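# Open the laptop lid about a hand's width

## Task

Lift the laptop's lid, whose front edge is toward the robot, so that it stays open with a gap of roughly one hand's width at that front edge. Avoid pressing forcefully on the lid. At the end the laptop's base has to rest flat, entirely on the table, close to its starting spot.

## Robot and tools

Robot: two arms, left_arm and right_arm, each ending in a five-finger hand (a left hand on left_arm, a right hand on right_arm, mirror images). Each arm has six joints: waist, shoulder, elbow, wrist pitch, wrist yaw, wrist roll.

Frames. Scene frame: origin at table-top height halfway between the nominal arm bases, +x out over the table, +y toward left_arm, +z up. Camera names do not indicate sides. Actual bases: left_arm at (-0.024, +0.289, +0.018) m, right_arm at (+0.028, -0.359, +0.036) m, both almost unrotated. Each arm reports its hand pose in its own base frame. Motion offsets are expressed in the axes of that arm's current Hand target.

Hand point: a spot about 0.05 m ahead of the palm and 0.15 m from the wrist flange. Its +z runs along the straightened fingers, +y points out of the palm, and +x runs across the palm away from the thumb on the right hand, toward the thumb on the left. Straight fingertips reach 0.06 to 0.07 m past the point, 0.06 m behind it along -y. A wrist bracket on the little-finger side can strike things. Arms track loosely. At rest they commonly sit 1 to 3 cm, sometimes 5 cm, short of the commanded pose, mostly low, and this does not mean there is contact. Orientation commands are clipped to within 40 degrees of the measured orientation on each step.

execute_actions(actions, cameras). actions is a list of up to 15 actions. Each action is a table of up to 15 rows, and each row lasts 1/30 s. If a table is short, its last row is repeated for the remaining steps. A row holds exactly 28 numbers in [-1, 1], always covering both arms, in this order: left dx, dy, dz, rx, ry, rz; left little, ring, middle, index, thumb_bend, thumb_turn; left force_limit, speed; and then the same 14 for the right arm. dx..rz are offsets, not poses. They are measured from the arm's Hand target at the start of that action, along that target's axes, and every row of the action counts from that same start. 1.0 corresponds to 0.6 m or 180 degrees, and rx, ry, rz form a single rotation vector. Sending the same offset again moves the arm further. Six zeros re-request the current Hand target.

The six finger numbers are absolute targets, not offsets. +1 means open/straight and -1 means curled closed. For thumb_turn, -1 puts the thumb in front of the palm and +1 beside it. force_limit maps linearly from about 0 N at -1 to 10 N at +1 (15 N for the two thumb motors). speed rises linearly to full at +0.48 and stays full above that; a full stroke takes 0.49 s. Use speed -0.94 or lower for gentle closing. No value means "unchanged". To keep a hand as it is, resend the last eight numbers you actually sent for it. If none have been sent yet, use its hand_measured six plus hand_force_limit and hand_speed. A motor starts only when its target changes by 0.002 or more. cameras: a list of names, ["all"], or []. Images come back only when requested or when actions is empty.

move(target, speed, blend, blocking, cameras). target is a single 28-number row, or a list of up to 15 rows, with the same layout and offset meaning as above. All rows count from the same starting Hand targets, not from the previous row. speed: path top speed in m/s, from 0.002 to 4.3, default 0.25, with rotation capped at twice that in rad/s. Give one value, or one per target. blend: corner rounding in m for lists, default 0 (stop at each target). blocking=false returns after about 0.5 s while the motion continues. Paths are straight, end together, take at least 0.5 s and are cut off at 10 s. They do not avoid obstacles or the other arm. Faster moves lag more, overshoot and hit harder, and a target placed further beyond a contact presses harder. Don't route paths near an arm's own base, since that can flip its shoulder posture. The result adds a "move:" line with an outcome (done, off_target, moving, held, fault) and any limits (paced = the pose was clipped, held = steps were withheld).

wait(seconds 0 to 10, cameras): lets time pass while each arm holds its command. stop(cameras): brakes a running move. zoom_image(camera, region [x0, y0, x1, y1] in pixels, at most 504 by 504): enlarges part of the latest image from cam_head_left, cam_head_right, cam_high, cam_low, cam_left_wrist or cam_right_wrist. Image sizes are 896x504, except the wrist cameras at 672x504. show_instructions(): displays the reference images. finished_scene(scene): the scene's number as an integer; ends the scene irreversibly.

Result lines: end_effector_position (m) and end_effector_quat_wxyz in the base frame. Hand target: the commanded pose after clipping, which is what the next offsets start from. Joint positions, velocities ("within noise" when still) and torques (including gravity, with offsets and noise; numbers 3 and 4 wrap at ±28 N m). hand_measured, hand_stopped_by (moving, target, force, stalled, fault) and hand_load_n, each in finger-number order; a positive load means the finger is being pushed open. MOTOR HOT appears at 85 °C. At 100 °C that arm goes limp for 30 to 60 s or more.

Avoid: pressing hard on the lid or lifting the base off the table, anything leaving the table, fast impacts, contact between the two hands, overloading fingers, and long stretched-out holds that heat the motors. To stop pushing on something, set the target back past the hand point.

Each tool is called after "Call:" by a JSON object that holds its "api" and its "payload", one argument or row to a line.

Reference images:

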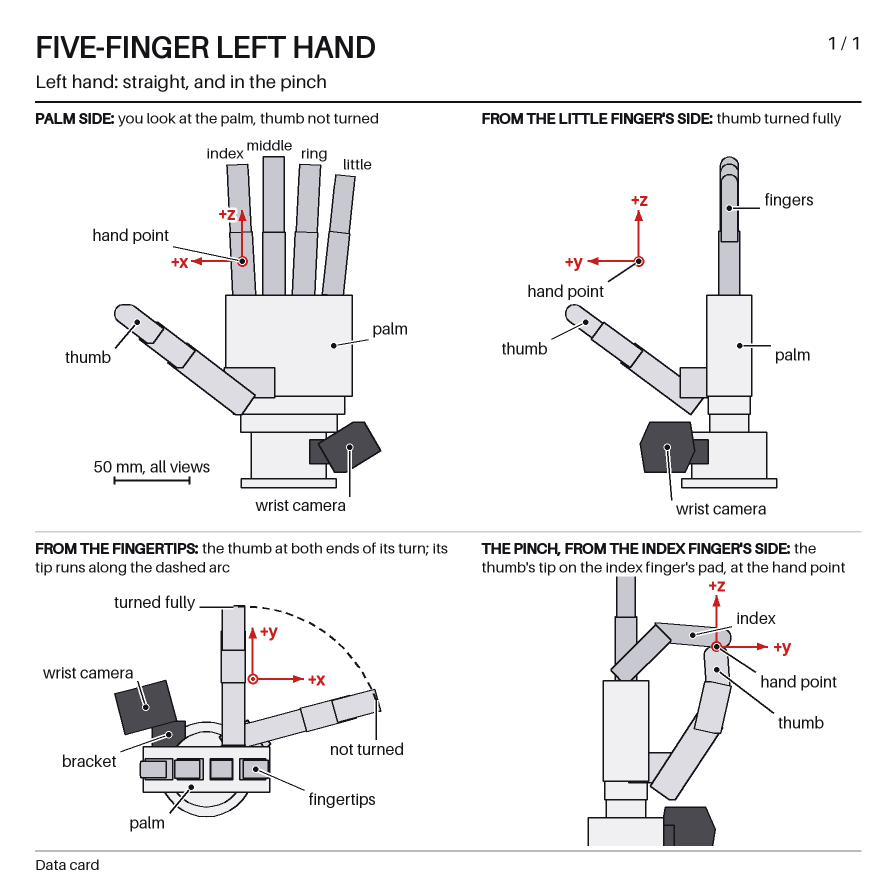

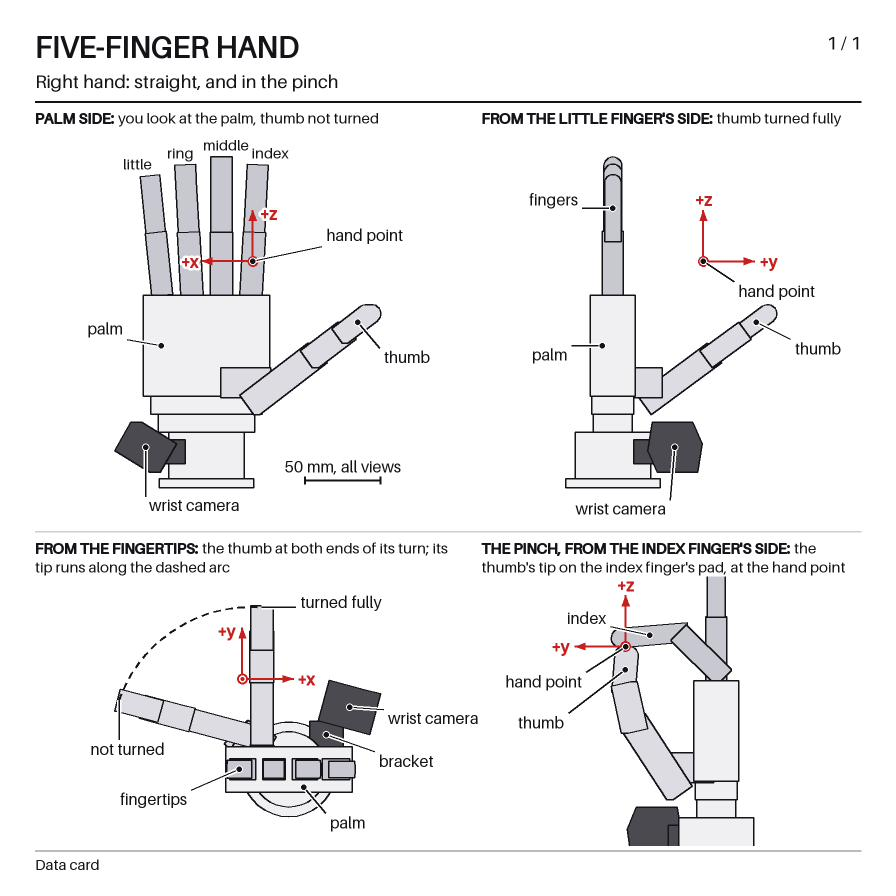

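## Session

Call:
{"api": "execute_actions", "payload": {
  "actions": []
}}

Call:
{"api": "zoom_image", "payload": {
  "camera": "cam_high",
  "region": [400, 130, 652, 430]
}}

Call:
{"api": "zoom_image", "payload": {
  "camera": "cam_low",
  "region": [200, 140, 440, 320]
}}

Call:
{"api": "zoom_image", "payload": {
  "camera": "cam_head_left",
  "region": [300, 220, 560, 430]
}}

Scene clock: 0.00 s.
left_arm: end_effector_position=(+0.8324, -0.5181, +0.3504) hand_measured=(+1.000, +1.000, +1.000, +1.000, +1.000, +1.000) hand_load_n=(+0.0, +0.0, +0.0, +0.0, -0.5, +0.0) hand_stopped_by=(target, target, target, target, target, target) hand_force_limit=0.00 hand_speed=-0.80 end_effector_quat_wxyz=(+0.742, +0.400, +0.508, -0.177) | right_arm: end_effector_position=(+0.6084, -0.0451, +0.2602) hand_measured=(+1.000, +1.000, +1.000, +1.000, +1.000, +1.000) hand_load_n=(+0.0, +0.5, +0.0, +0.0, +0.0, +0.0) hand_stopped_by=(target, target, target, target, target, target) hand_force_limit=0.00 hand_speed=-0.80 end_effector_quat_wxyz=(+0.152, +0.691, -0.649, +0.279)
Joint positions: left_arm=[-0.555 2.306 2.155 0.324 0.341 1.945] | right_arm=[0.076 2.01 2.197 -1.579 0.625 -0.044]
Joint velocities: within noise
Joint torques (N m): no reading
Motor temperatures (°C): left_arm=[28 31 32 25 27 25] | right_arm=[29 27 28 24 23 25]
Heat: left arm: hottest elbow 32 °C; right arm: hottest waist 29 °C.
Hand target: left_arm +0.8334, -0.5187, +0.3620; +0.749, +0.397, +0.500, -0.176 | right_arm +0.6122, -0.0448, +0.2725; +0.141, +0.687, -0.652, +0.289

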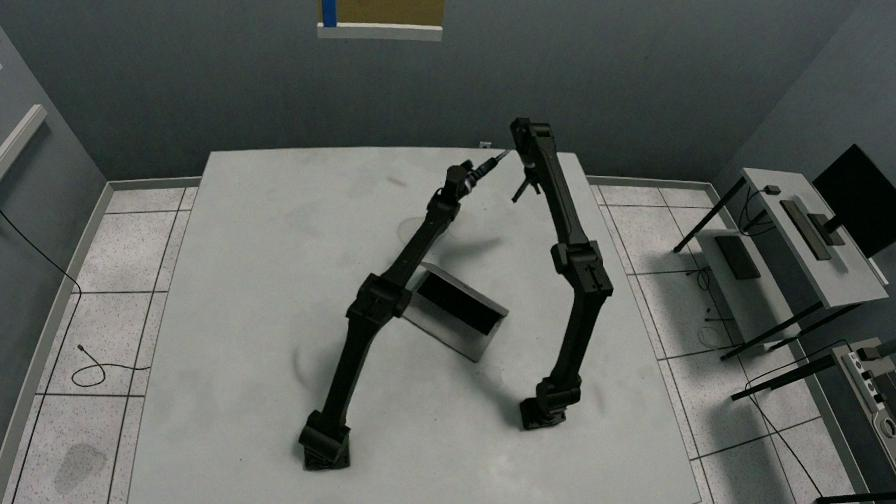

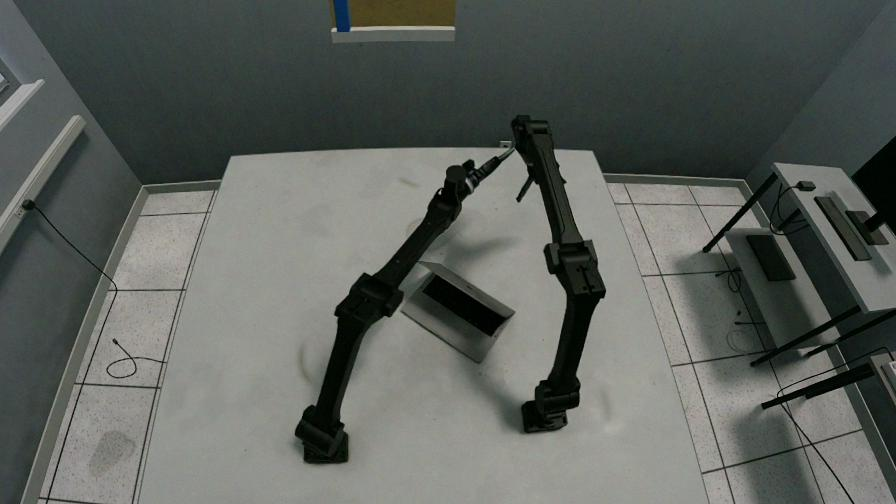

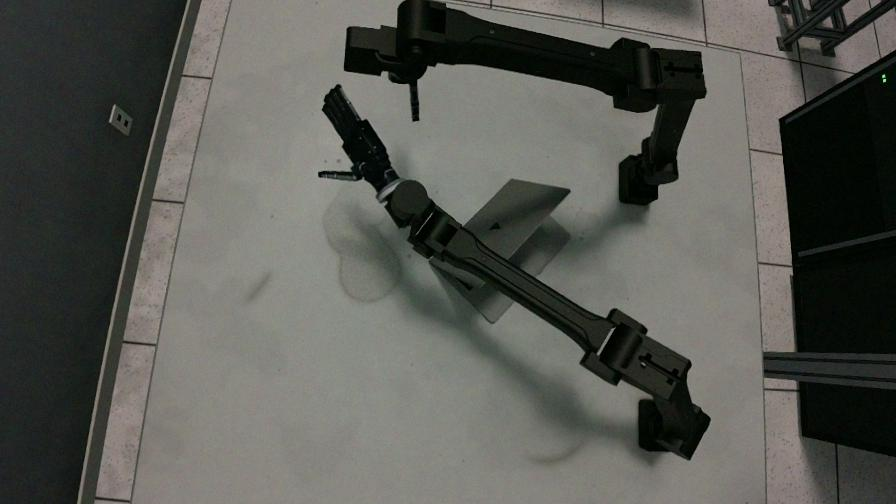

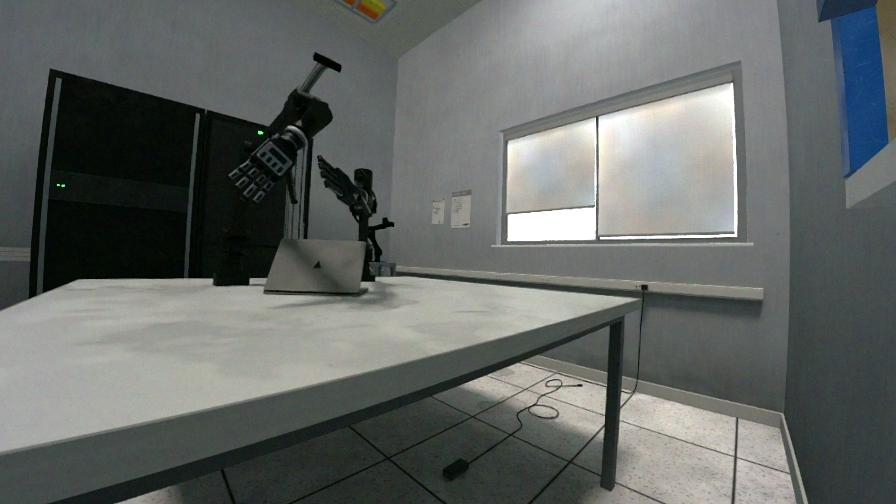

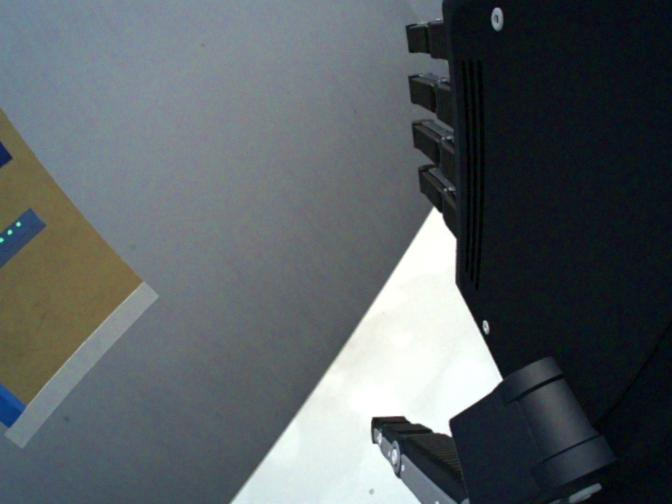

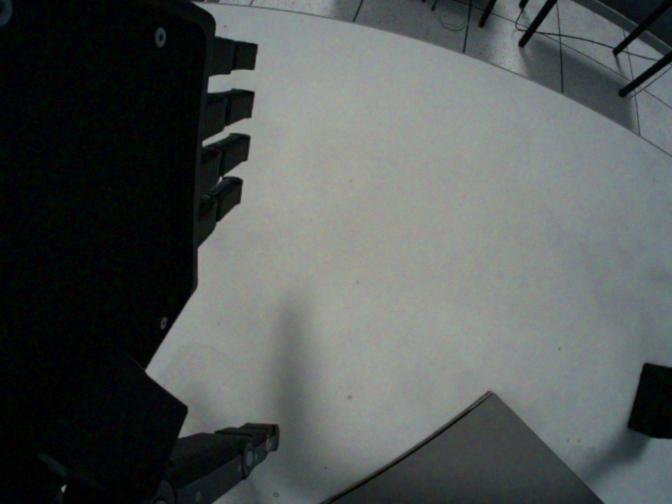

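Scaled by 1.680.

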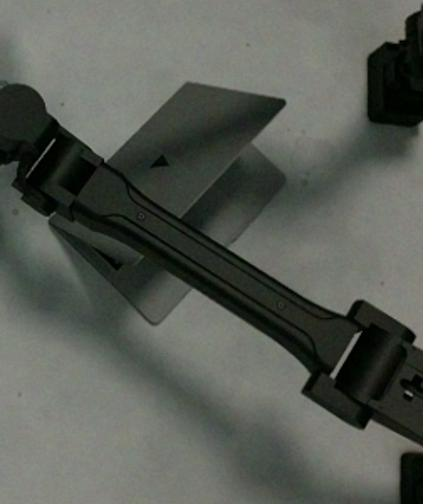

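Scaled by 2.100.

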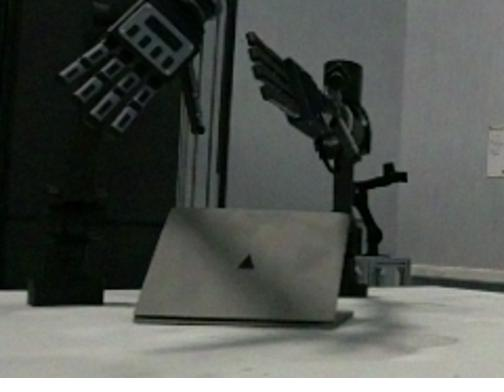

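Scaled by 1.938.

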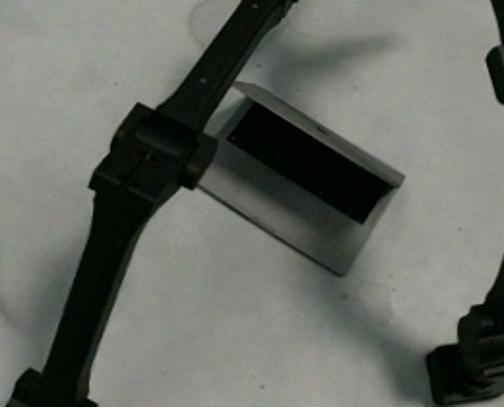

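Call:
{"api": "move", "payload": {
  "target": [-0.232, 0.07, -0.99, -0.222, 0.105, 0.046, 1, 1, 1, 1, 1, 1, 0, -0.8, 0, 0, 0, -0.135, -0.165, 0.233, 1, 1, 1, 1, 1, 1, 0, -0.8],
  "speed": 0.35,
  "cameras": ["cam_head_left", "cam_high", "cam_low"]
}}

Call:
{"api": "zoom_image", "payload": {
  "camera": "cam_high",
  "region": [400, 130, 652, 430]
}}

Scene clock: 116.20 s.
left_arm: end_effector_position=(+0.4356, -0.0550, +0.4066) hand_measured=(+1.000, +1.000, +1.000, +1.000, +1.000, +1.000) hand_load_n=(+0.0, +0.0, +0.0, +0.0, +0.0, +0.0) hand_stopped_by=(target, target, target, target, target, target) hand_force_limit=0.00 hand_speed=-0.80 end_effector_quat_wxyz=(+0.769, +0.169, +0.605, +0.118) | right_arm: end_effector_position=(+0.6161, -0.0450, +0.2598) hand_measured=(+1.000, +1.000, +1.000, +1.000, +1.000, +1.000) hand_load_n=(+0.0, +0.0, +0.0, +0.0, +0.0, +0.0) hand_stopped_by=(target, target, target, target, target, target) hand_force_limit=0.00 hand_speed=-0.80 end_effector_quat_wxyz=(+0.054, -0.420, +0.905, -0.031)
Joint positions: left_arm=[-0.392 0.835 0.56 0.495 -0.265 2.055] | right_arm=[-0.168 2.014 2.243 -1.676 -0.011 0.535]
Joint torques (N m): left_arm=[1.49 -1.79 8.59 1.52 -0.02 0.15] | right_arm=[0.03 -23.59 7.5 0.06 -0.17 0.18]
Motor temperatures (°C): left_arm=[28 44 44 26 27 25] | right_arm=[29 34 36 24 24 25]
Heat: left arm: hottest shoulder 44 °C; right arm: hottest elbow 36 °C.
Hand target: left_arm +0.4379, -0.0532, +0.3941; +0.759, +0.176, +0.614, +0.124 | right_arm +0.6122, -0.0450, +0.2727; +0.000, -0.418, +0.908, -0.001
Off the commanded pose: left_arm 0.013 m, 2 deg | right_arm 0.013 m, 7 deg.
joint sent to its limit (right arm) — joint 4 (wrist pitch), lower limit. The joint targets are off in orientation, not in position.
move: off_target (left_arm, right_arm)
Images, in order (width x height): cam_head_left 896x504, cam_high 896x504, cam_low 896x504.

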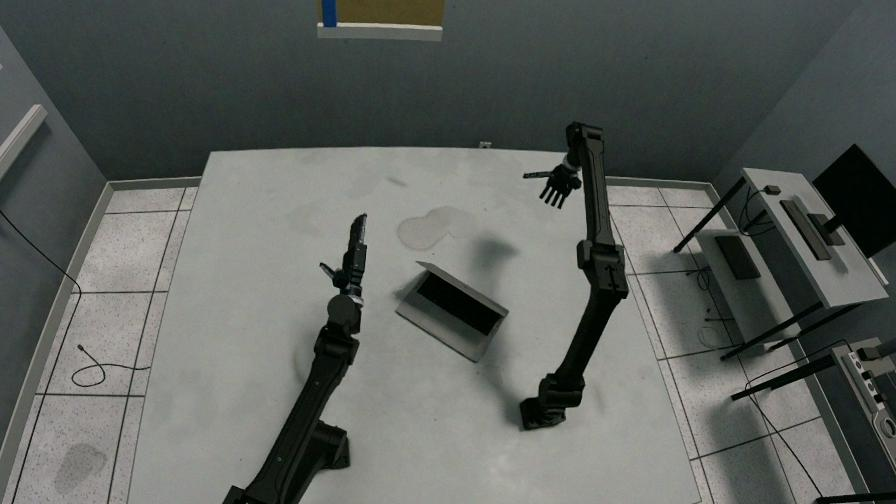

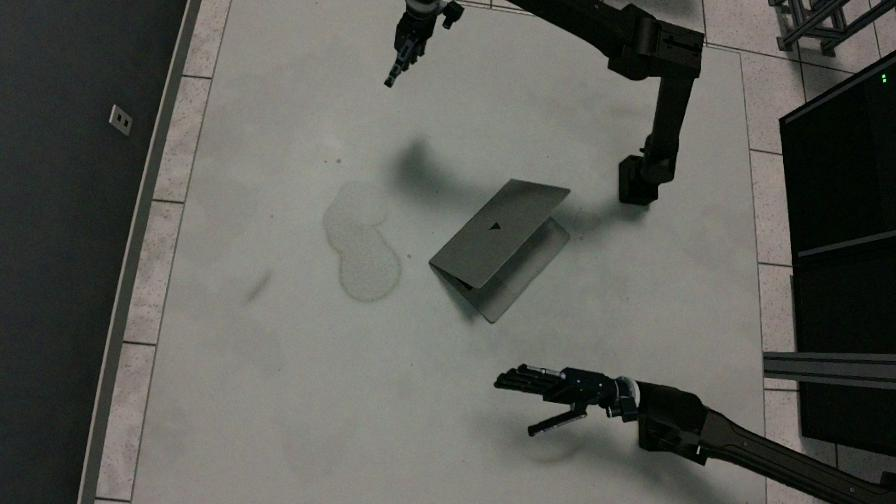

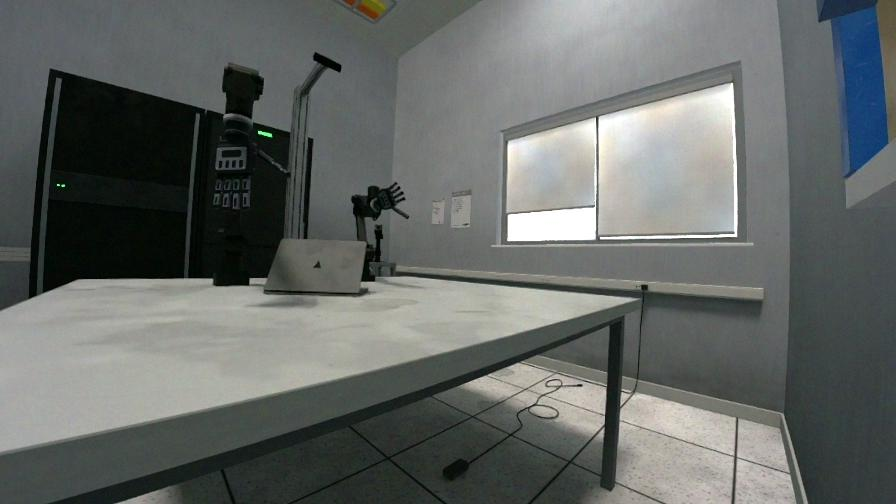

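Scaled by 1.680.

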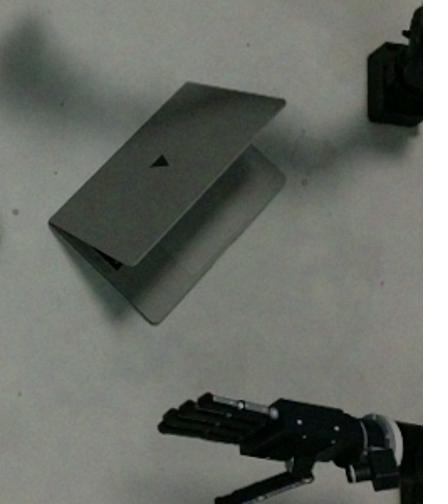

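Call:
{"api": "move", "payload": {
  "target": [
    [0, 0, 0, 0, 0, 0, 1, 1, 1, 1, 1, 1, 0, -0.8, -0.113, 0.502, -0.046, 0, 0, 0, 1, 1, 1, 1, 1, 1, 0, -0.8],
    [0, 0, 0, 0, 0, 0, 1, 1, 1, 1, 1, 1, 0, -0.8, -0.113, 0.552, 0.129, 0, 0, 0, 1, 1, 1, 1, 1, 1, 0, -0.8]
  ],
  "speed": [0.3, 0.2],
  "blend": [0.03, 0],
  "cameras": ["cam_head_left", "cam_high", "cam_low", "cam_right_wrist"]
}}

Call:
{"api": "zoom_image", "payload": {
  "camera": "cam_low",
  "region": [200, 140, 440, 320]
}}

Call:
{"api": "zoom_image", "payload": {
  "camera": "cam_head_left",
  "region": [340, 170, 540, 400]
}}

Scene clock: 139.70 s.
left_arm: end_effector_position=(+0.4356, -0.0550, +0.4066) hand_measured=(+1.000, +1.000, +1.000, +1.000, +1.000, +1.000) hand_load_n=(+0.0, +0.0, +0.0, +0.0, +0.0, +0.0) hand_stopped_by=(target, target, target, target, target, target) hand_force_limit=0.00 hand_speed=-0.80 end_effector_quat_wxyz=(+0.769, +0.169, +0.605, +0.118) | right_arm: end_effector_position=(+0.4026, +0.2185, +0.1861) hand_measured=(+1.000, +1.000, +1.000, +1.000, +1.000, +1.000) hand_load_n=(+0.0, +0.0, +0.0, +0.0, +0.0, +0.0) hand_stopped_by=(target, target, target, target, target, target) hand_force_limit=0.00 hand_speed=-0.80 end_effector_quat_wxyz=(-0.015, -0.422, +0.906, +0.001)
Joint positions: left_arm=[-0.392 0.835 0.56 0.495 -0.265 2.055] | right_arm=[0.35 1.562 1.416 -1.455 0 1.049]
Joint torques (N m): left_arm=[1.49 -1.67 8.5 1.52 -0.02 0.11] | right_arm=[0.56 -16.09 7.86 0.43 -0.02 0.17]
Heat: left arm: hottest elbow 44 °C; right arm: hottest elbow 36 °C.
Hand target: left_arm +0.4379, -0.0532, +0.3941; +0.759, +0.176, +0.614, +0.124 | right_arm +0.4046, +0.2218, +0.1947; +0.000, -0.418, +0.908, -0.001
Off the commanded pose: left_arm 0.013 m, 2 deg | right_arm 0.010 m, 2 deg.
move: off_target (left_arm)
Images, in order (width x height): cam_head_left 896x504, cam_high 896x504, cam_low 896x504, cam_right_wrist 672x504.

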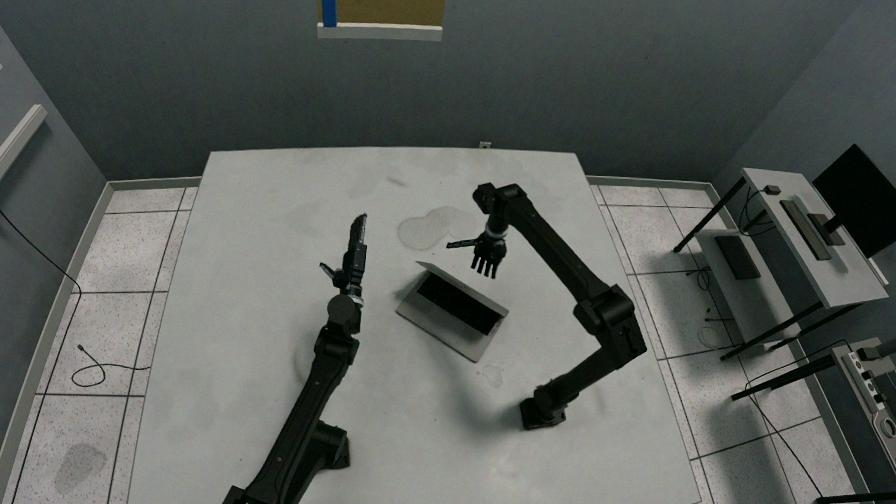

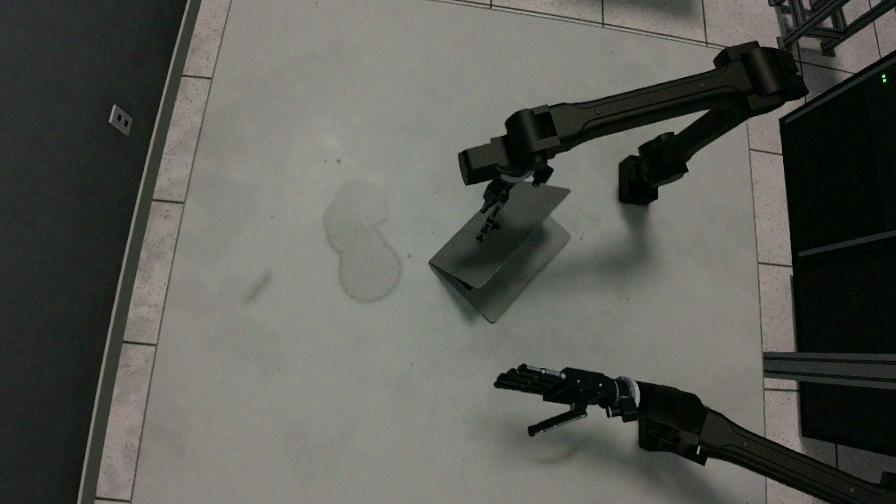

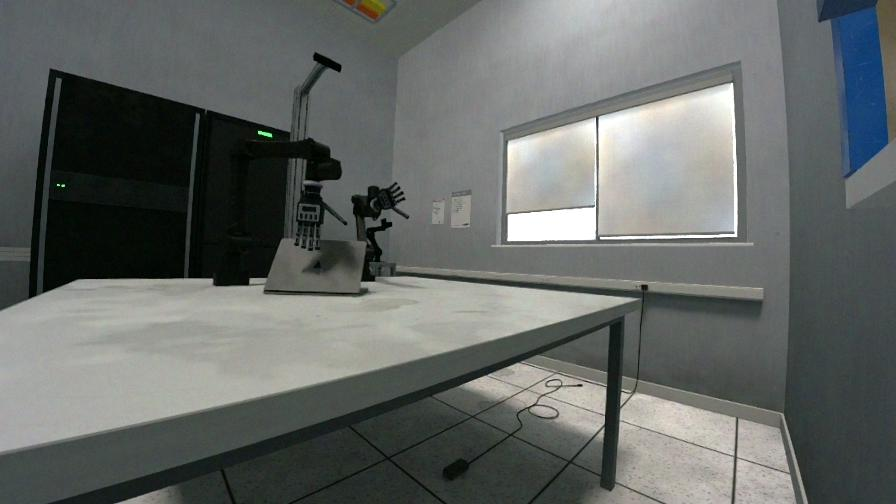

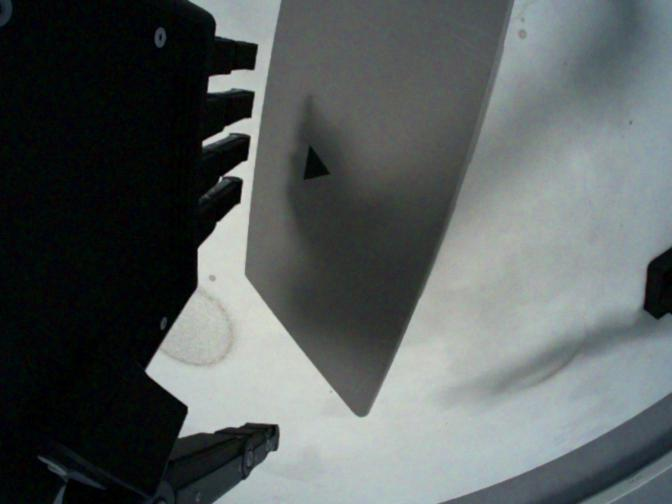

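Scaled by 2.100.

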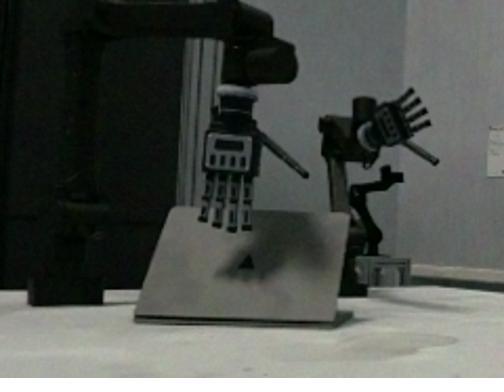

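Scaled by 2.191.

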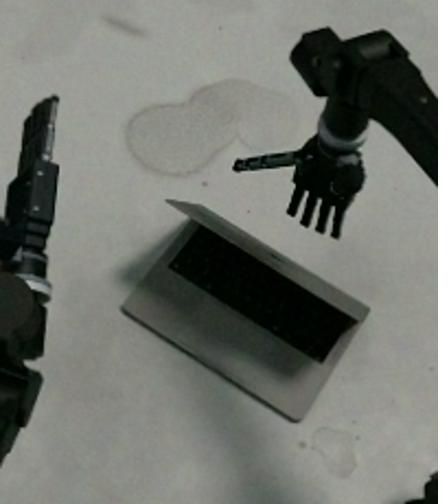

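Call:
{"api": "move", "payload": {
  "target": [
    [0, 0, 0, 0, 0, 0, 1, 1, 1, 1, 1, 1, 0, -0.8, -0.035, 0.147, 0.045, 0, 0, 0, 1, 1, 1, 1, 1, 1, 0, -0.8],
    [0, 0, 0, 0, 0, 0, 1, 1, 1, 1, 1, 1, 0, -0.8, -0.035, 0.183, 0.073, 0, 0, 0, 1, 1, 1, 1, 1, 1, 0, -0.8],
    [0, 0, 0, 0, 0, 0, 1, 1, 1, 1, 1, 1, 0, -0.8, -0.035, 0.217, 0.108, 0, 0, 0, 1, 1, 1, 1, 1, 1, 0, -0.8]
  ],
  "speed": [0.08, 0.06, 0.06],
  "blend": [0.01, 0.01, 0],
  "cameras": ["cam_head_left", "cam_high", "cam_low", "cam_right_wrist"]
}}

Call:
{"api": "zoom_image", "payload": {
  "camera": "cam_low",
  "region": [200, 140, 440, 320]
}}

Call:
{"api": "zoom_image", "payload": {
  "camera": "cam_head_left",
  "region": [340, 170, 540, 400]
}}

Call:
{"api": "zoom_image", "payload": {
  "camera": "cam_high",
  "region": [400, 130, 652, 430]
}}

Scene clock: 180.87 s.
left_arm: end_effector_position=(+0.4356, -0.0550, +0.4066) hand_measured=(+1.000, +1.000, +1.000, +1.000, +1.000, +1.000) hand_load_n=(+0.0, +0.5, +0.0, +0.0, +0.0, +0.0) hand_stopped_by=(target, target, target, target, target, target) hand_force_limit=0.00 hand_speed=-0.80 end_effector_quat_wxyz=(+0.769, +0.169, +0.605, +0.118) | right_arm: end_effector_position=(+0.3269, +0.3133, +0.1282) hand_measured=(+1.000, +1.000, +1.000, +1.000, +1.000, +1.000) hand_load_n=(+0.0, +0.0, +0.5, +0.0, +0.0, +0.0) hand_stopped_by=(target, target, target, target, target, target) hand_force_limit=0.00 hand_speed=-0.80 end_effector_quat_wxyz=(-0.003, -0.415, +0.910, -0.009)
Joint positions: left_arm=[-0.392 0.835 0.56 0.495 -0.265 2.055] | right_arm=[0.627 1.52 1.216 -1.277 0.017 1.341]
Joint torques (N m): left_arm=[1.44 -1.79 8.58 1.63 -0.04 0.13] | right_arm=[1.38 -13.8 6.67 0.4 -0.79 0.14]
Motor temperatures (°C): left_arm=[28 38 43 26 27 26] | right_arm=[28 34 35 24 24 25]
Heat: left arm: hottest elbow 43 °C; right arm: hottest elbow 35 °C.
Hand target: left_arm +0.4379, -0.0532, +0.3941; +0.759, +0.176, +0.614, +0.124 | right_arm +0.3193, +0.3224, +0.1298; +0.000, -0.418, +0.908, -0.001
Off the commanded pose: left_arm 0.013 m, 2 deg | right_arm 0.012 m, 1 deg.
move: off_target (left_arm, right_arm)
Images, in order (width x height): cam_head_left 896x504, cam_high 896x504, cam_low 896x504, cam_right_wrist 672x504.

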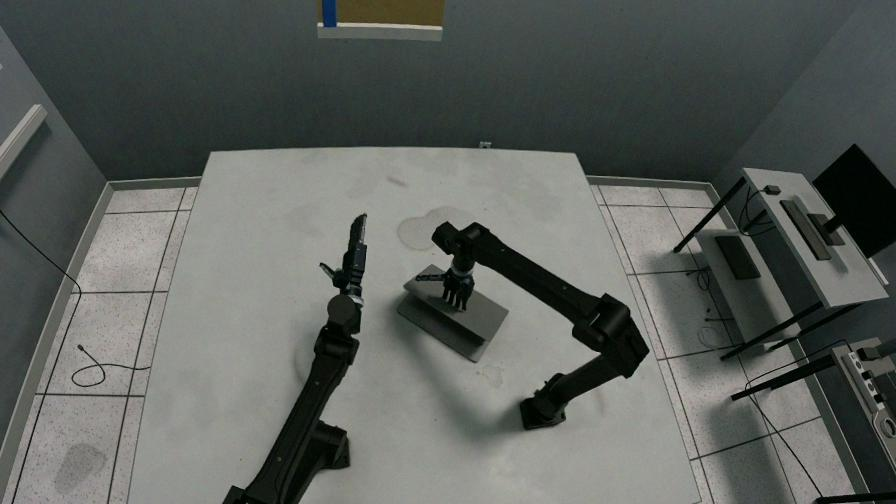

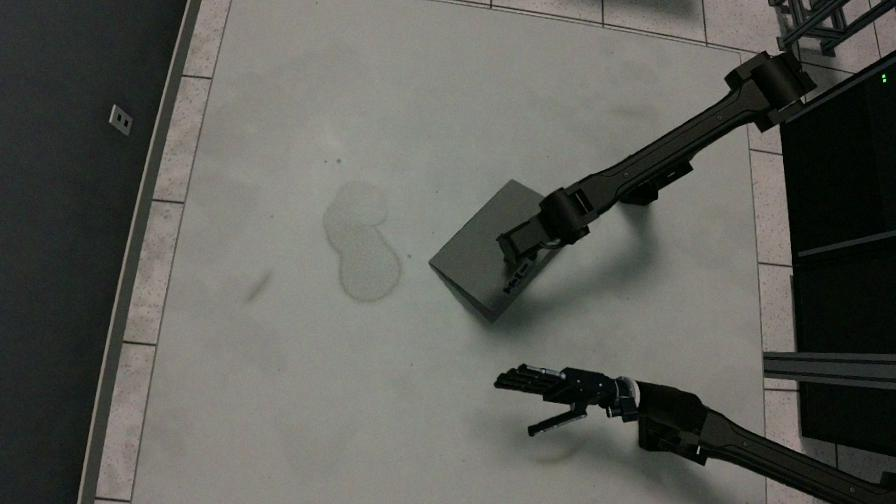

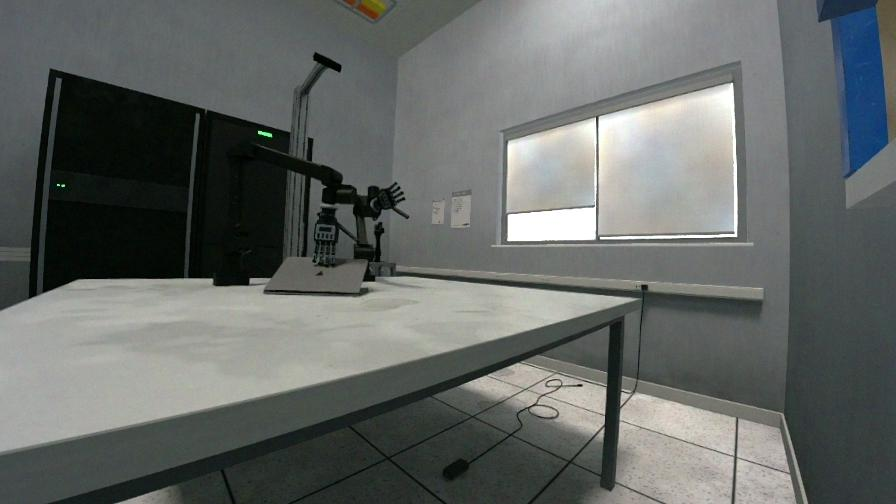

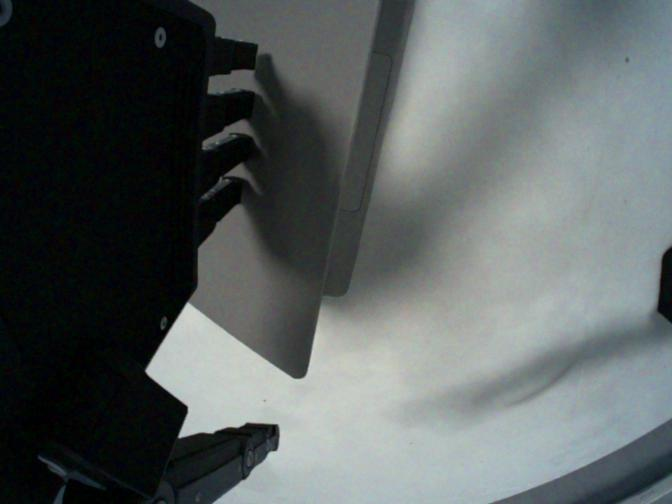

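Scaled by 2.100.

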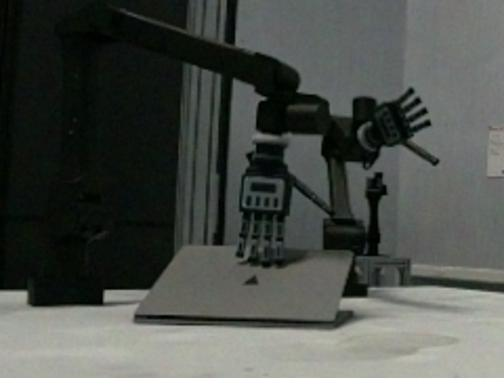

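Scaled by 2.191.

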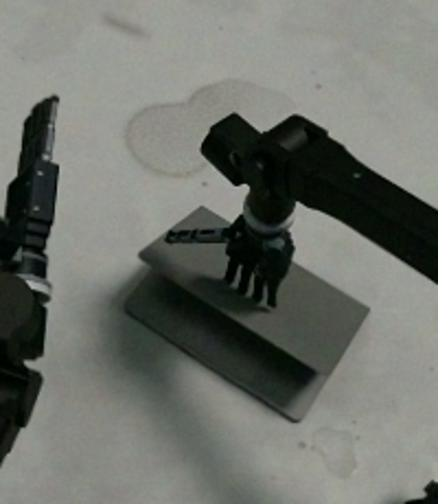

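Scaled by 1.680.

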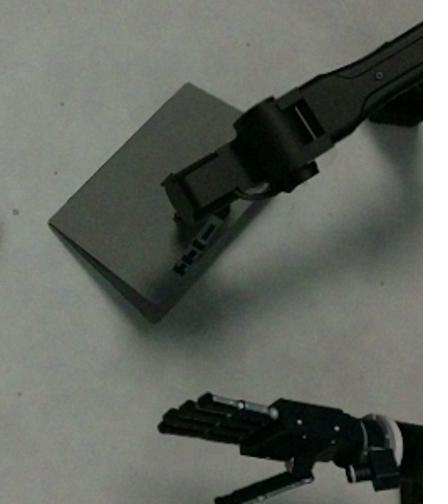

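Call:
{"api": "move", "payload": {
  "target": [0, 0, 0, 0, 0, 0, 1, 1, 1, 1, 1, 1, 0, -0.8, 0, 0.013, 0.022, 0, 0, 0, 1, 1, 1, 1, 1, 1, 0, -0.8],
  "speed": 0.05,
  "cameras": ["cam_head_left", "cam_low", "cam_right_wrist"]
}}

Call:
{"api": "zoom_image", "payload": {
  "camera": "cam_low",
  "region": [200, 140, 440, 320]
}}

Call:
{"api": "zoom_image", "payload": {
  "camera": "cam_head_left",
  "region": [340, 170, 540, 400]
}}

Scene clock: 212.17 s.
left_arm: end_effector_position=(+0.4356, -0.0550, +0.4066) hand_measured=(+1.000, +1.000, +1.000, +1.000, +1.000, +1.000) hand_load_n=(+0.0, +0.0, +0.0, +0.0, +0.0, +0.0) hand_stopped_by=(target, target, target, target, target, target) hand_force_limit=0.00 hand_speed=-0.80 end_effector_quat_wxyz=(+0.769, +0.169, +0.605, +0.118) | right_arm: end_effector_position=(+0.3214, +0.3183, +0.1185) hand_measured=(+1.000, +1.000, +1.000, +1.000, +1.000, +1.000) hand_load_n=(+0.0, +0.0, +0.5, +0.0, +0.0, +0.0) hand_stopped_by=(target, target, target, target, target, target) hand_force_limit=0.00 hand_speed=-0.80 end_effector_quat_wxyz=(+0.000, -0.415, +0.910, -0.008)
Joint positions: left_arm=[-0.392 0.835 0.56 0.495 -0.265 2.055] | right_arm=[0.643 1.52 1.188 -1.242 0.015 1.359]
Joint torques (N m): left_arm=[2.02 -1.44 8.58 1.62 -0.02 0.12] | right_arm=[1.73 -13.1 6.64 0.55 -0.72 0.18]
Heat: left arm: hottest elbow 42 °C; right arm: hottest elbow 35 °C.
Hand target: left_arm +0.4379, -0.0532, +0.3941; +0.759, +0.176, +0.614, +0.124 | right_arm +0.3134, +0.3275, +0.1168; +0.000, -0.418, +0.908, +0.000
Off the commanded pose: left_arm 0.013 m, 2 deg | right_arm 0.012 m, 1 deg.
move: off_target (left_arm, right_arm)
Images, in order (width x height): cam_head_left 896x504, cam_low 896x504, cam_right_wrist 672x504.

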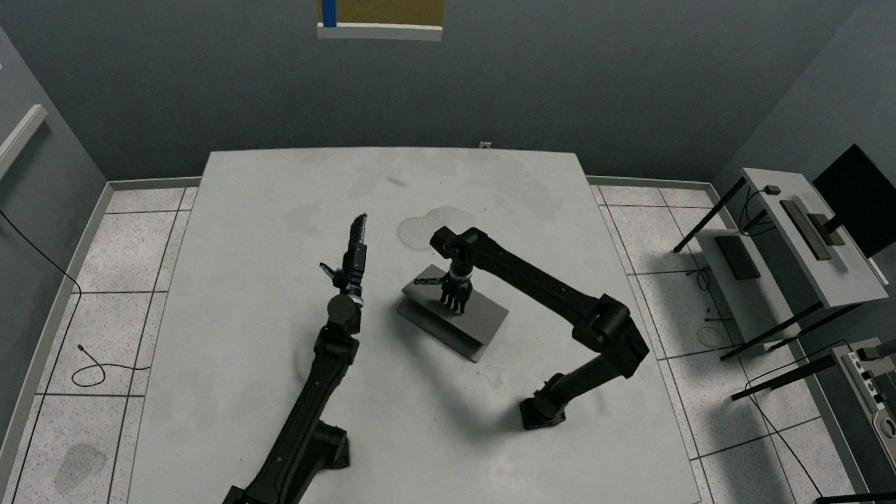

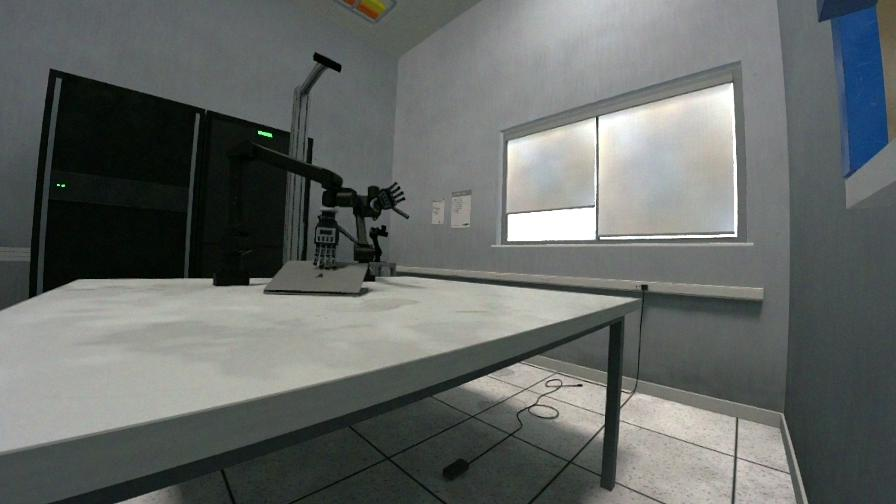

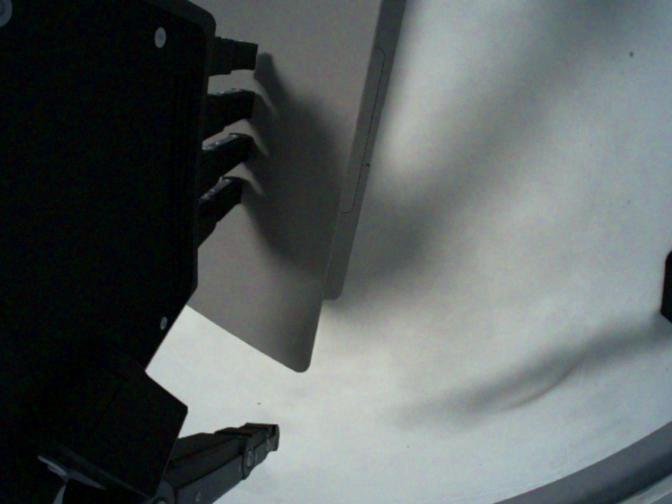

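Scaled by 2.100.

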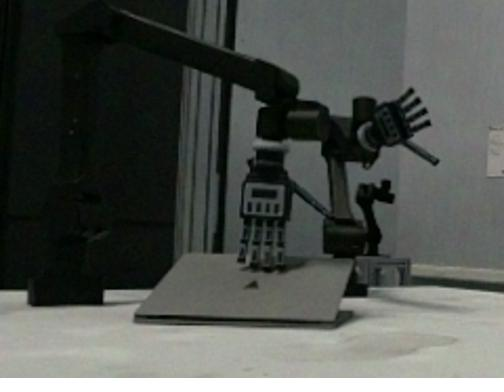

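Scaled by 2.191.

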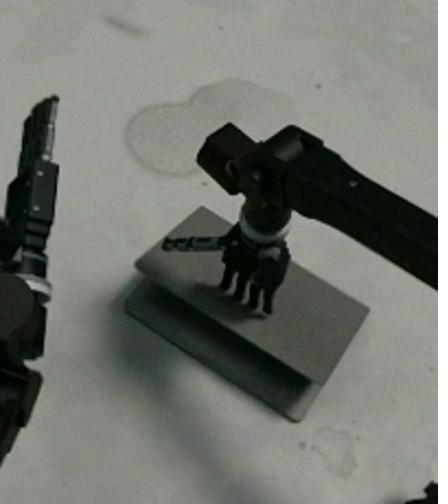

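Call:
{"api": "move", "payload": {
  "target": [0, 0, 0, 0, 0, 0, 1, 1, 1, 1, 1, 1, 0, -0.8, 0, -0.04, -0.2, 0, 0, 0, 1, 1, 1, 1, 1, 1, 0, -0.8],
  "speed": 0.15,
  "cameras": ["cam_head_left", "cam_low", "cam_right_wrist"]
}}

Call:
{"api": "zoom_image", "payload": {
  "camera": "cam_head_left",
  "region": [340, 170, 540, 400]
}}

Call:
{"api": "zoom_image", "payload": {
  "camera": "cam_low",
  "region": [200, 140, 440, 320]
}}

Scene clock: 228.90 s.
left_arm: end_effector_position=(+0.4356, -0.0550, +0.4066) hand_measured=(+1.000, +1.000, +1.000, +1.000, +1.000, +1.000) hand_load_n=(+0.0, +0.0, +0.0, +0.0, +0.0, +0.0) hand_stopped_by=(target, target, target, target, target, target) hand_force_limit=0.00 hand_speed=-0.80 end_effector_quat_wxyz=(+0.769, +0.169, +0.605, +0.118) | right_arm: end_effector_position=(+0.3220, +0.3085, +0.2162) hand_measured=(+1.000, +1.000, +1.000, +1.000, +1.000, +1.000) hand_load_n=(+0.0, +0.0, +0.0, +0.0, +0.0, +0.0) hand_stopped_by=(target, target, target, target, target, target) hand_force_limit=0.00 hand_speed=-0.80 end_effector_quat_wxyz=(-0.021, -0.415, +0.910, -0.006)
Joint positions: left_arm=[-0.392 0.835 0.56 0.495 -0.265 2.055] | right_arm=[0.618 1.483 1.408 -1.54 0.003 1.333]
Joint torques (N m): left_arm=[1.55 -2.37 8.54 1.48 -0.05 0.14] | right_arm=[-0.44 -13.74 11.11 -0.21 -0.13 -0.1]
Heat: left arm: hottest elbow 42 °C; right arm: hottest elbow 34 °C.
Hand target: left_arm +0.4379, -0.0532, +0.3941; +0.759, +0.176, +0.614, +0.124 | right_arm +0.3317, +0.3120, +0.2366; +0.000, -0.418, +0.908, -0.001
Off the commanded pose: left_arm 0.013 m, 2 deg | right_arm 0.023 m, 3 deg.
move: off_target (left_arm, right_arm)
Images, in order (width x height): cam_head_left 896x504, cam_low 896x504, cam_right_wrist 672x504.

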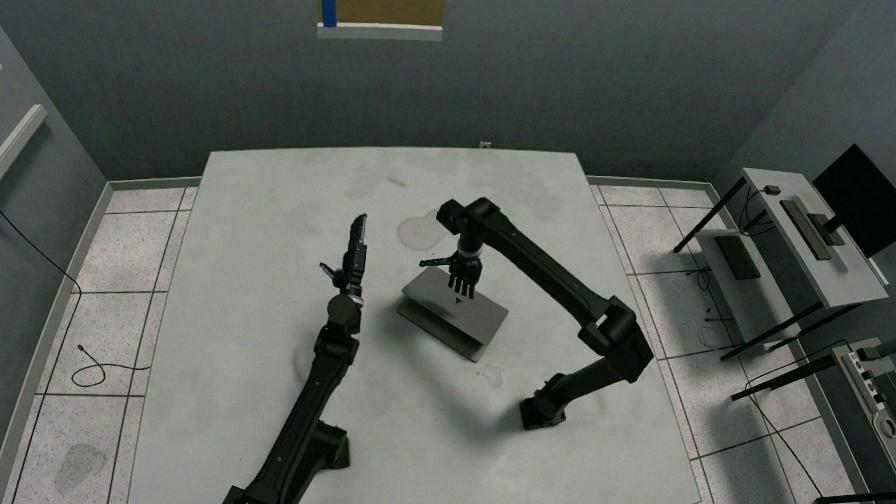

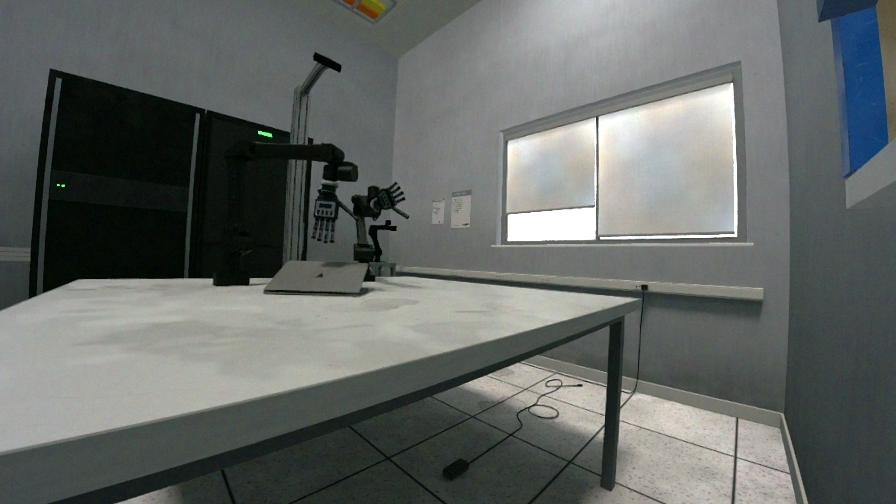

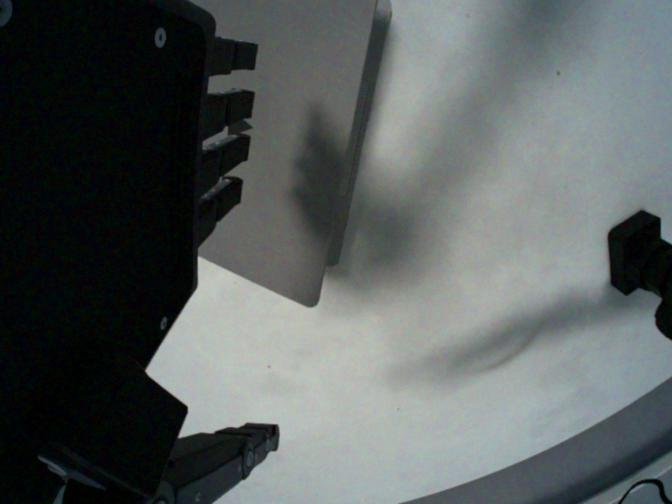

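Scaled by 2.191.

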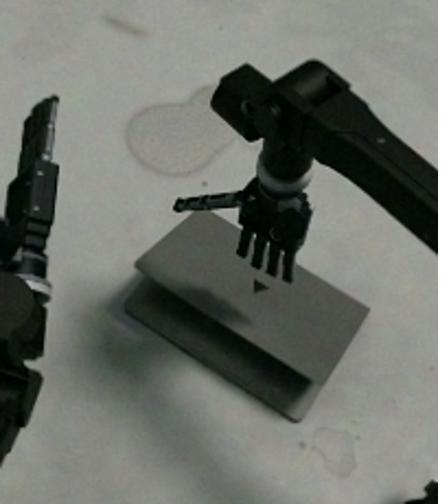

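Scaled by 2.100.

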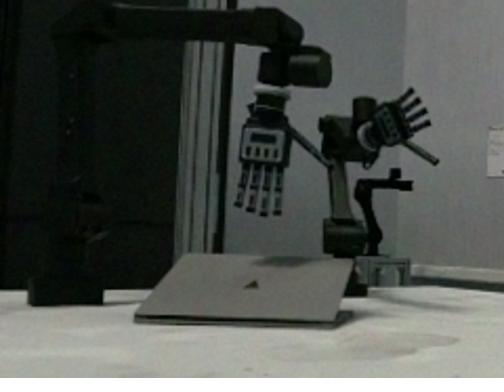

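Call:
{"api": "finished_scene", "payload": {
  "scene": 2
}}

The scene is finished: the task was done.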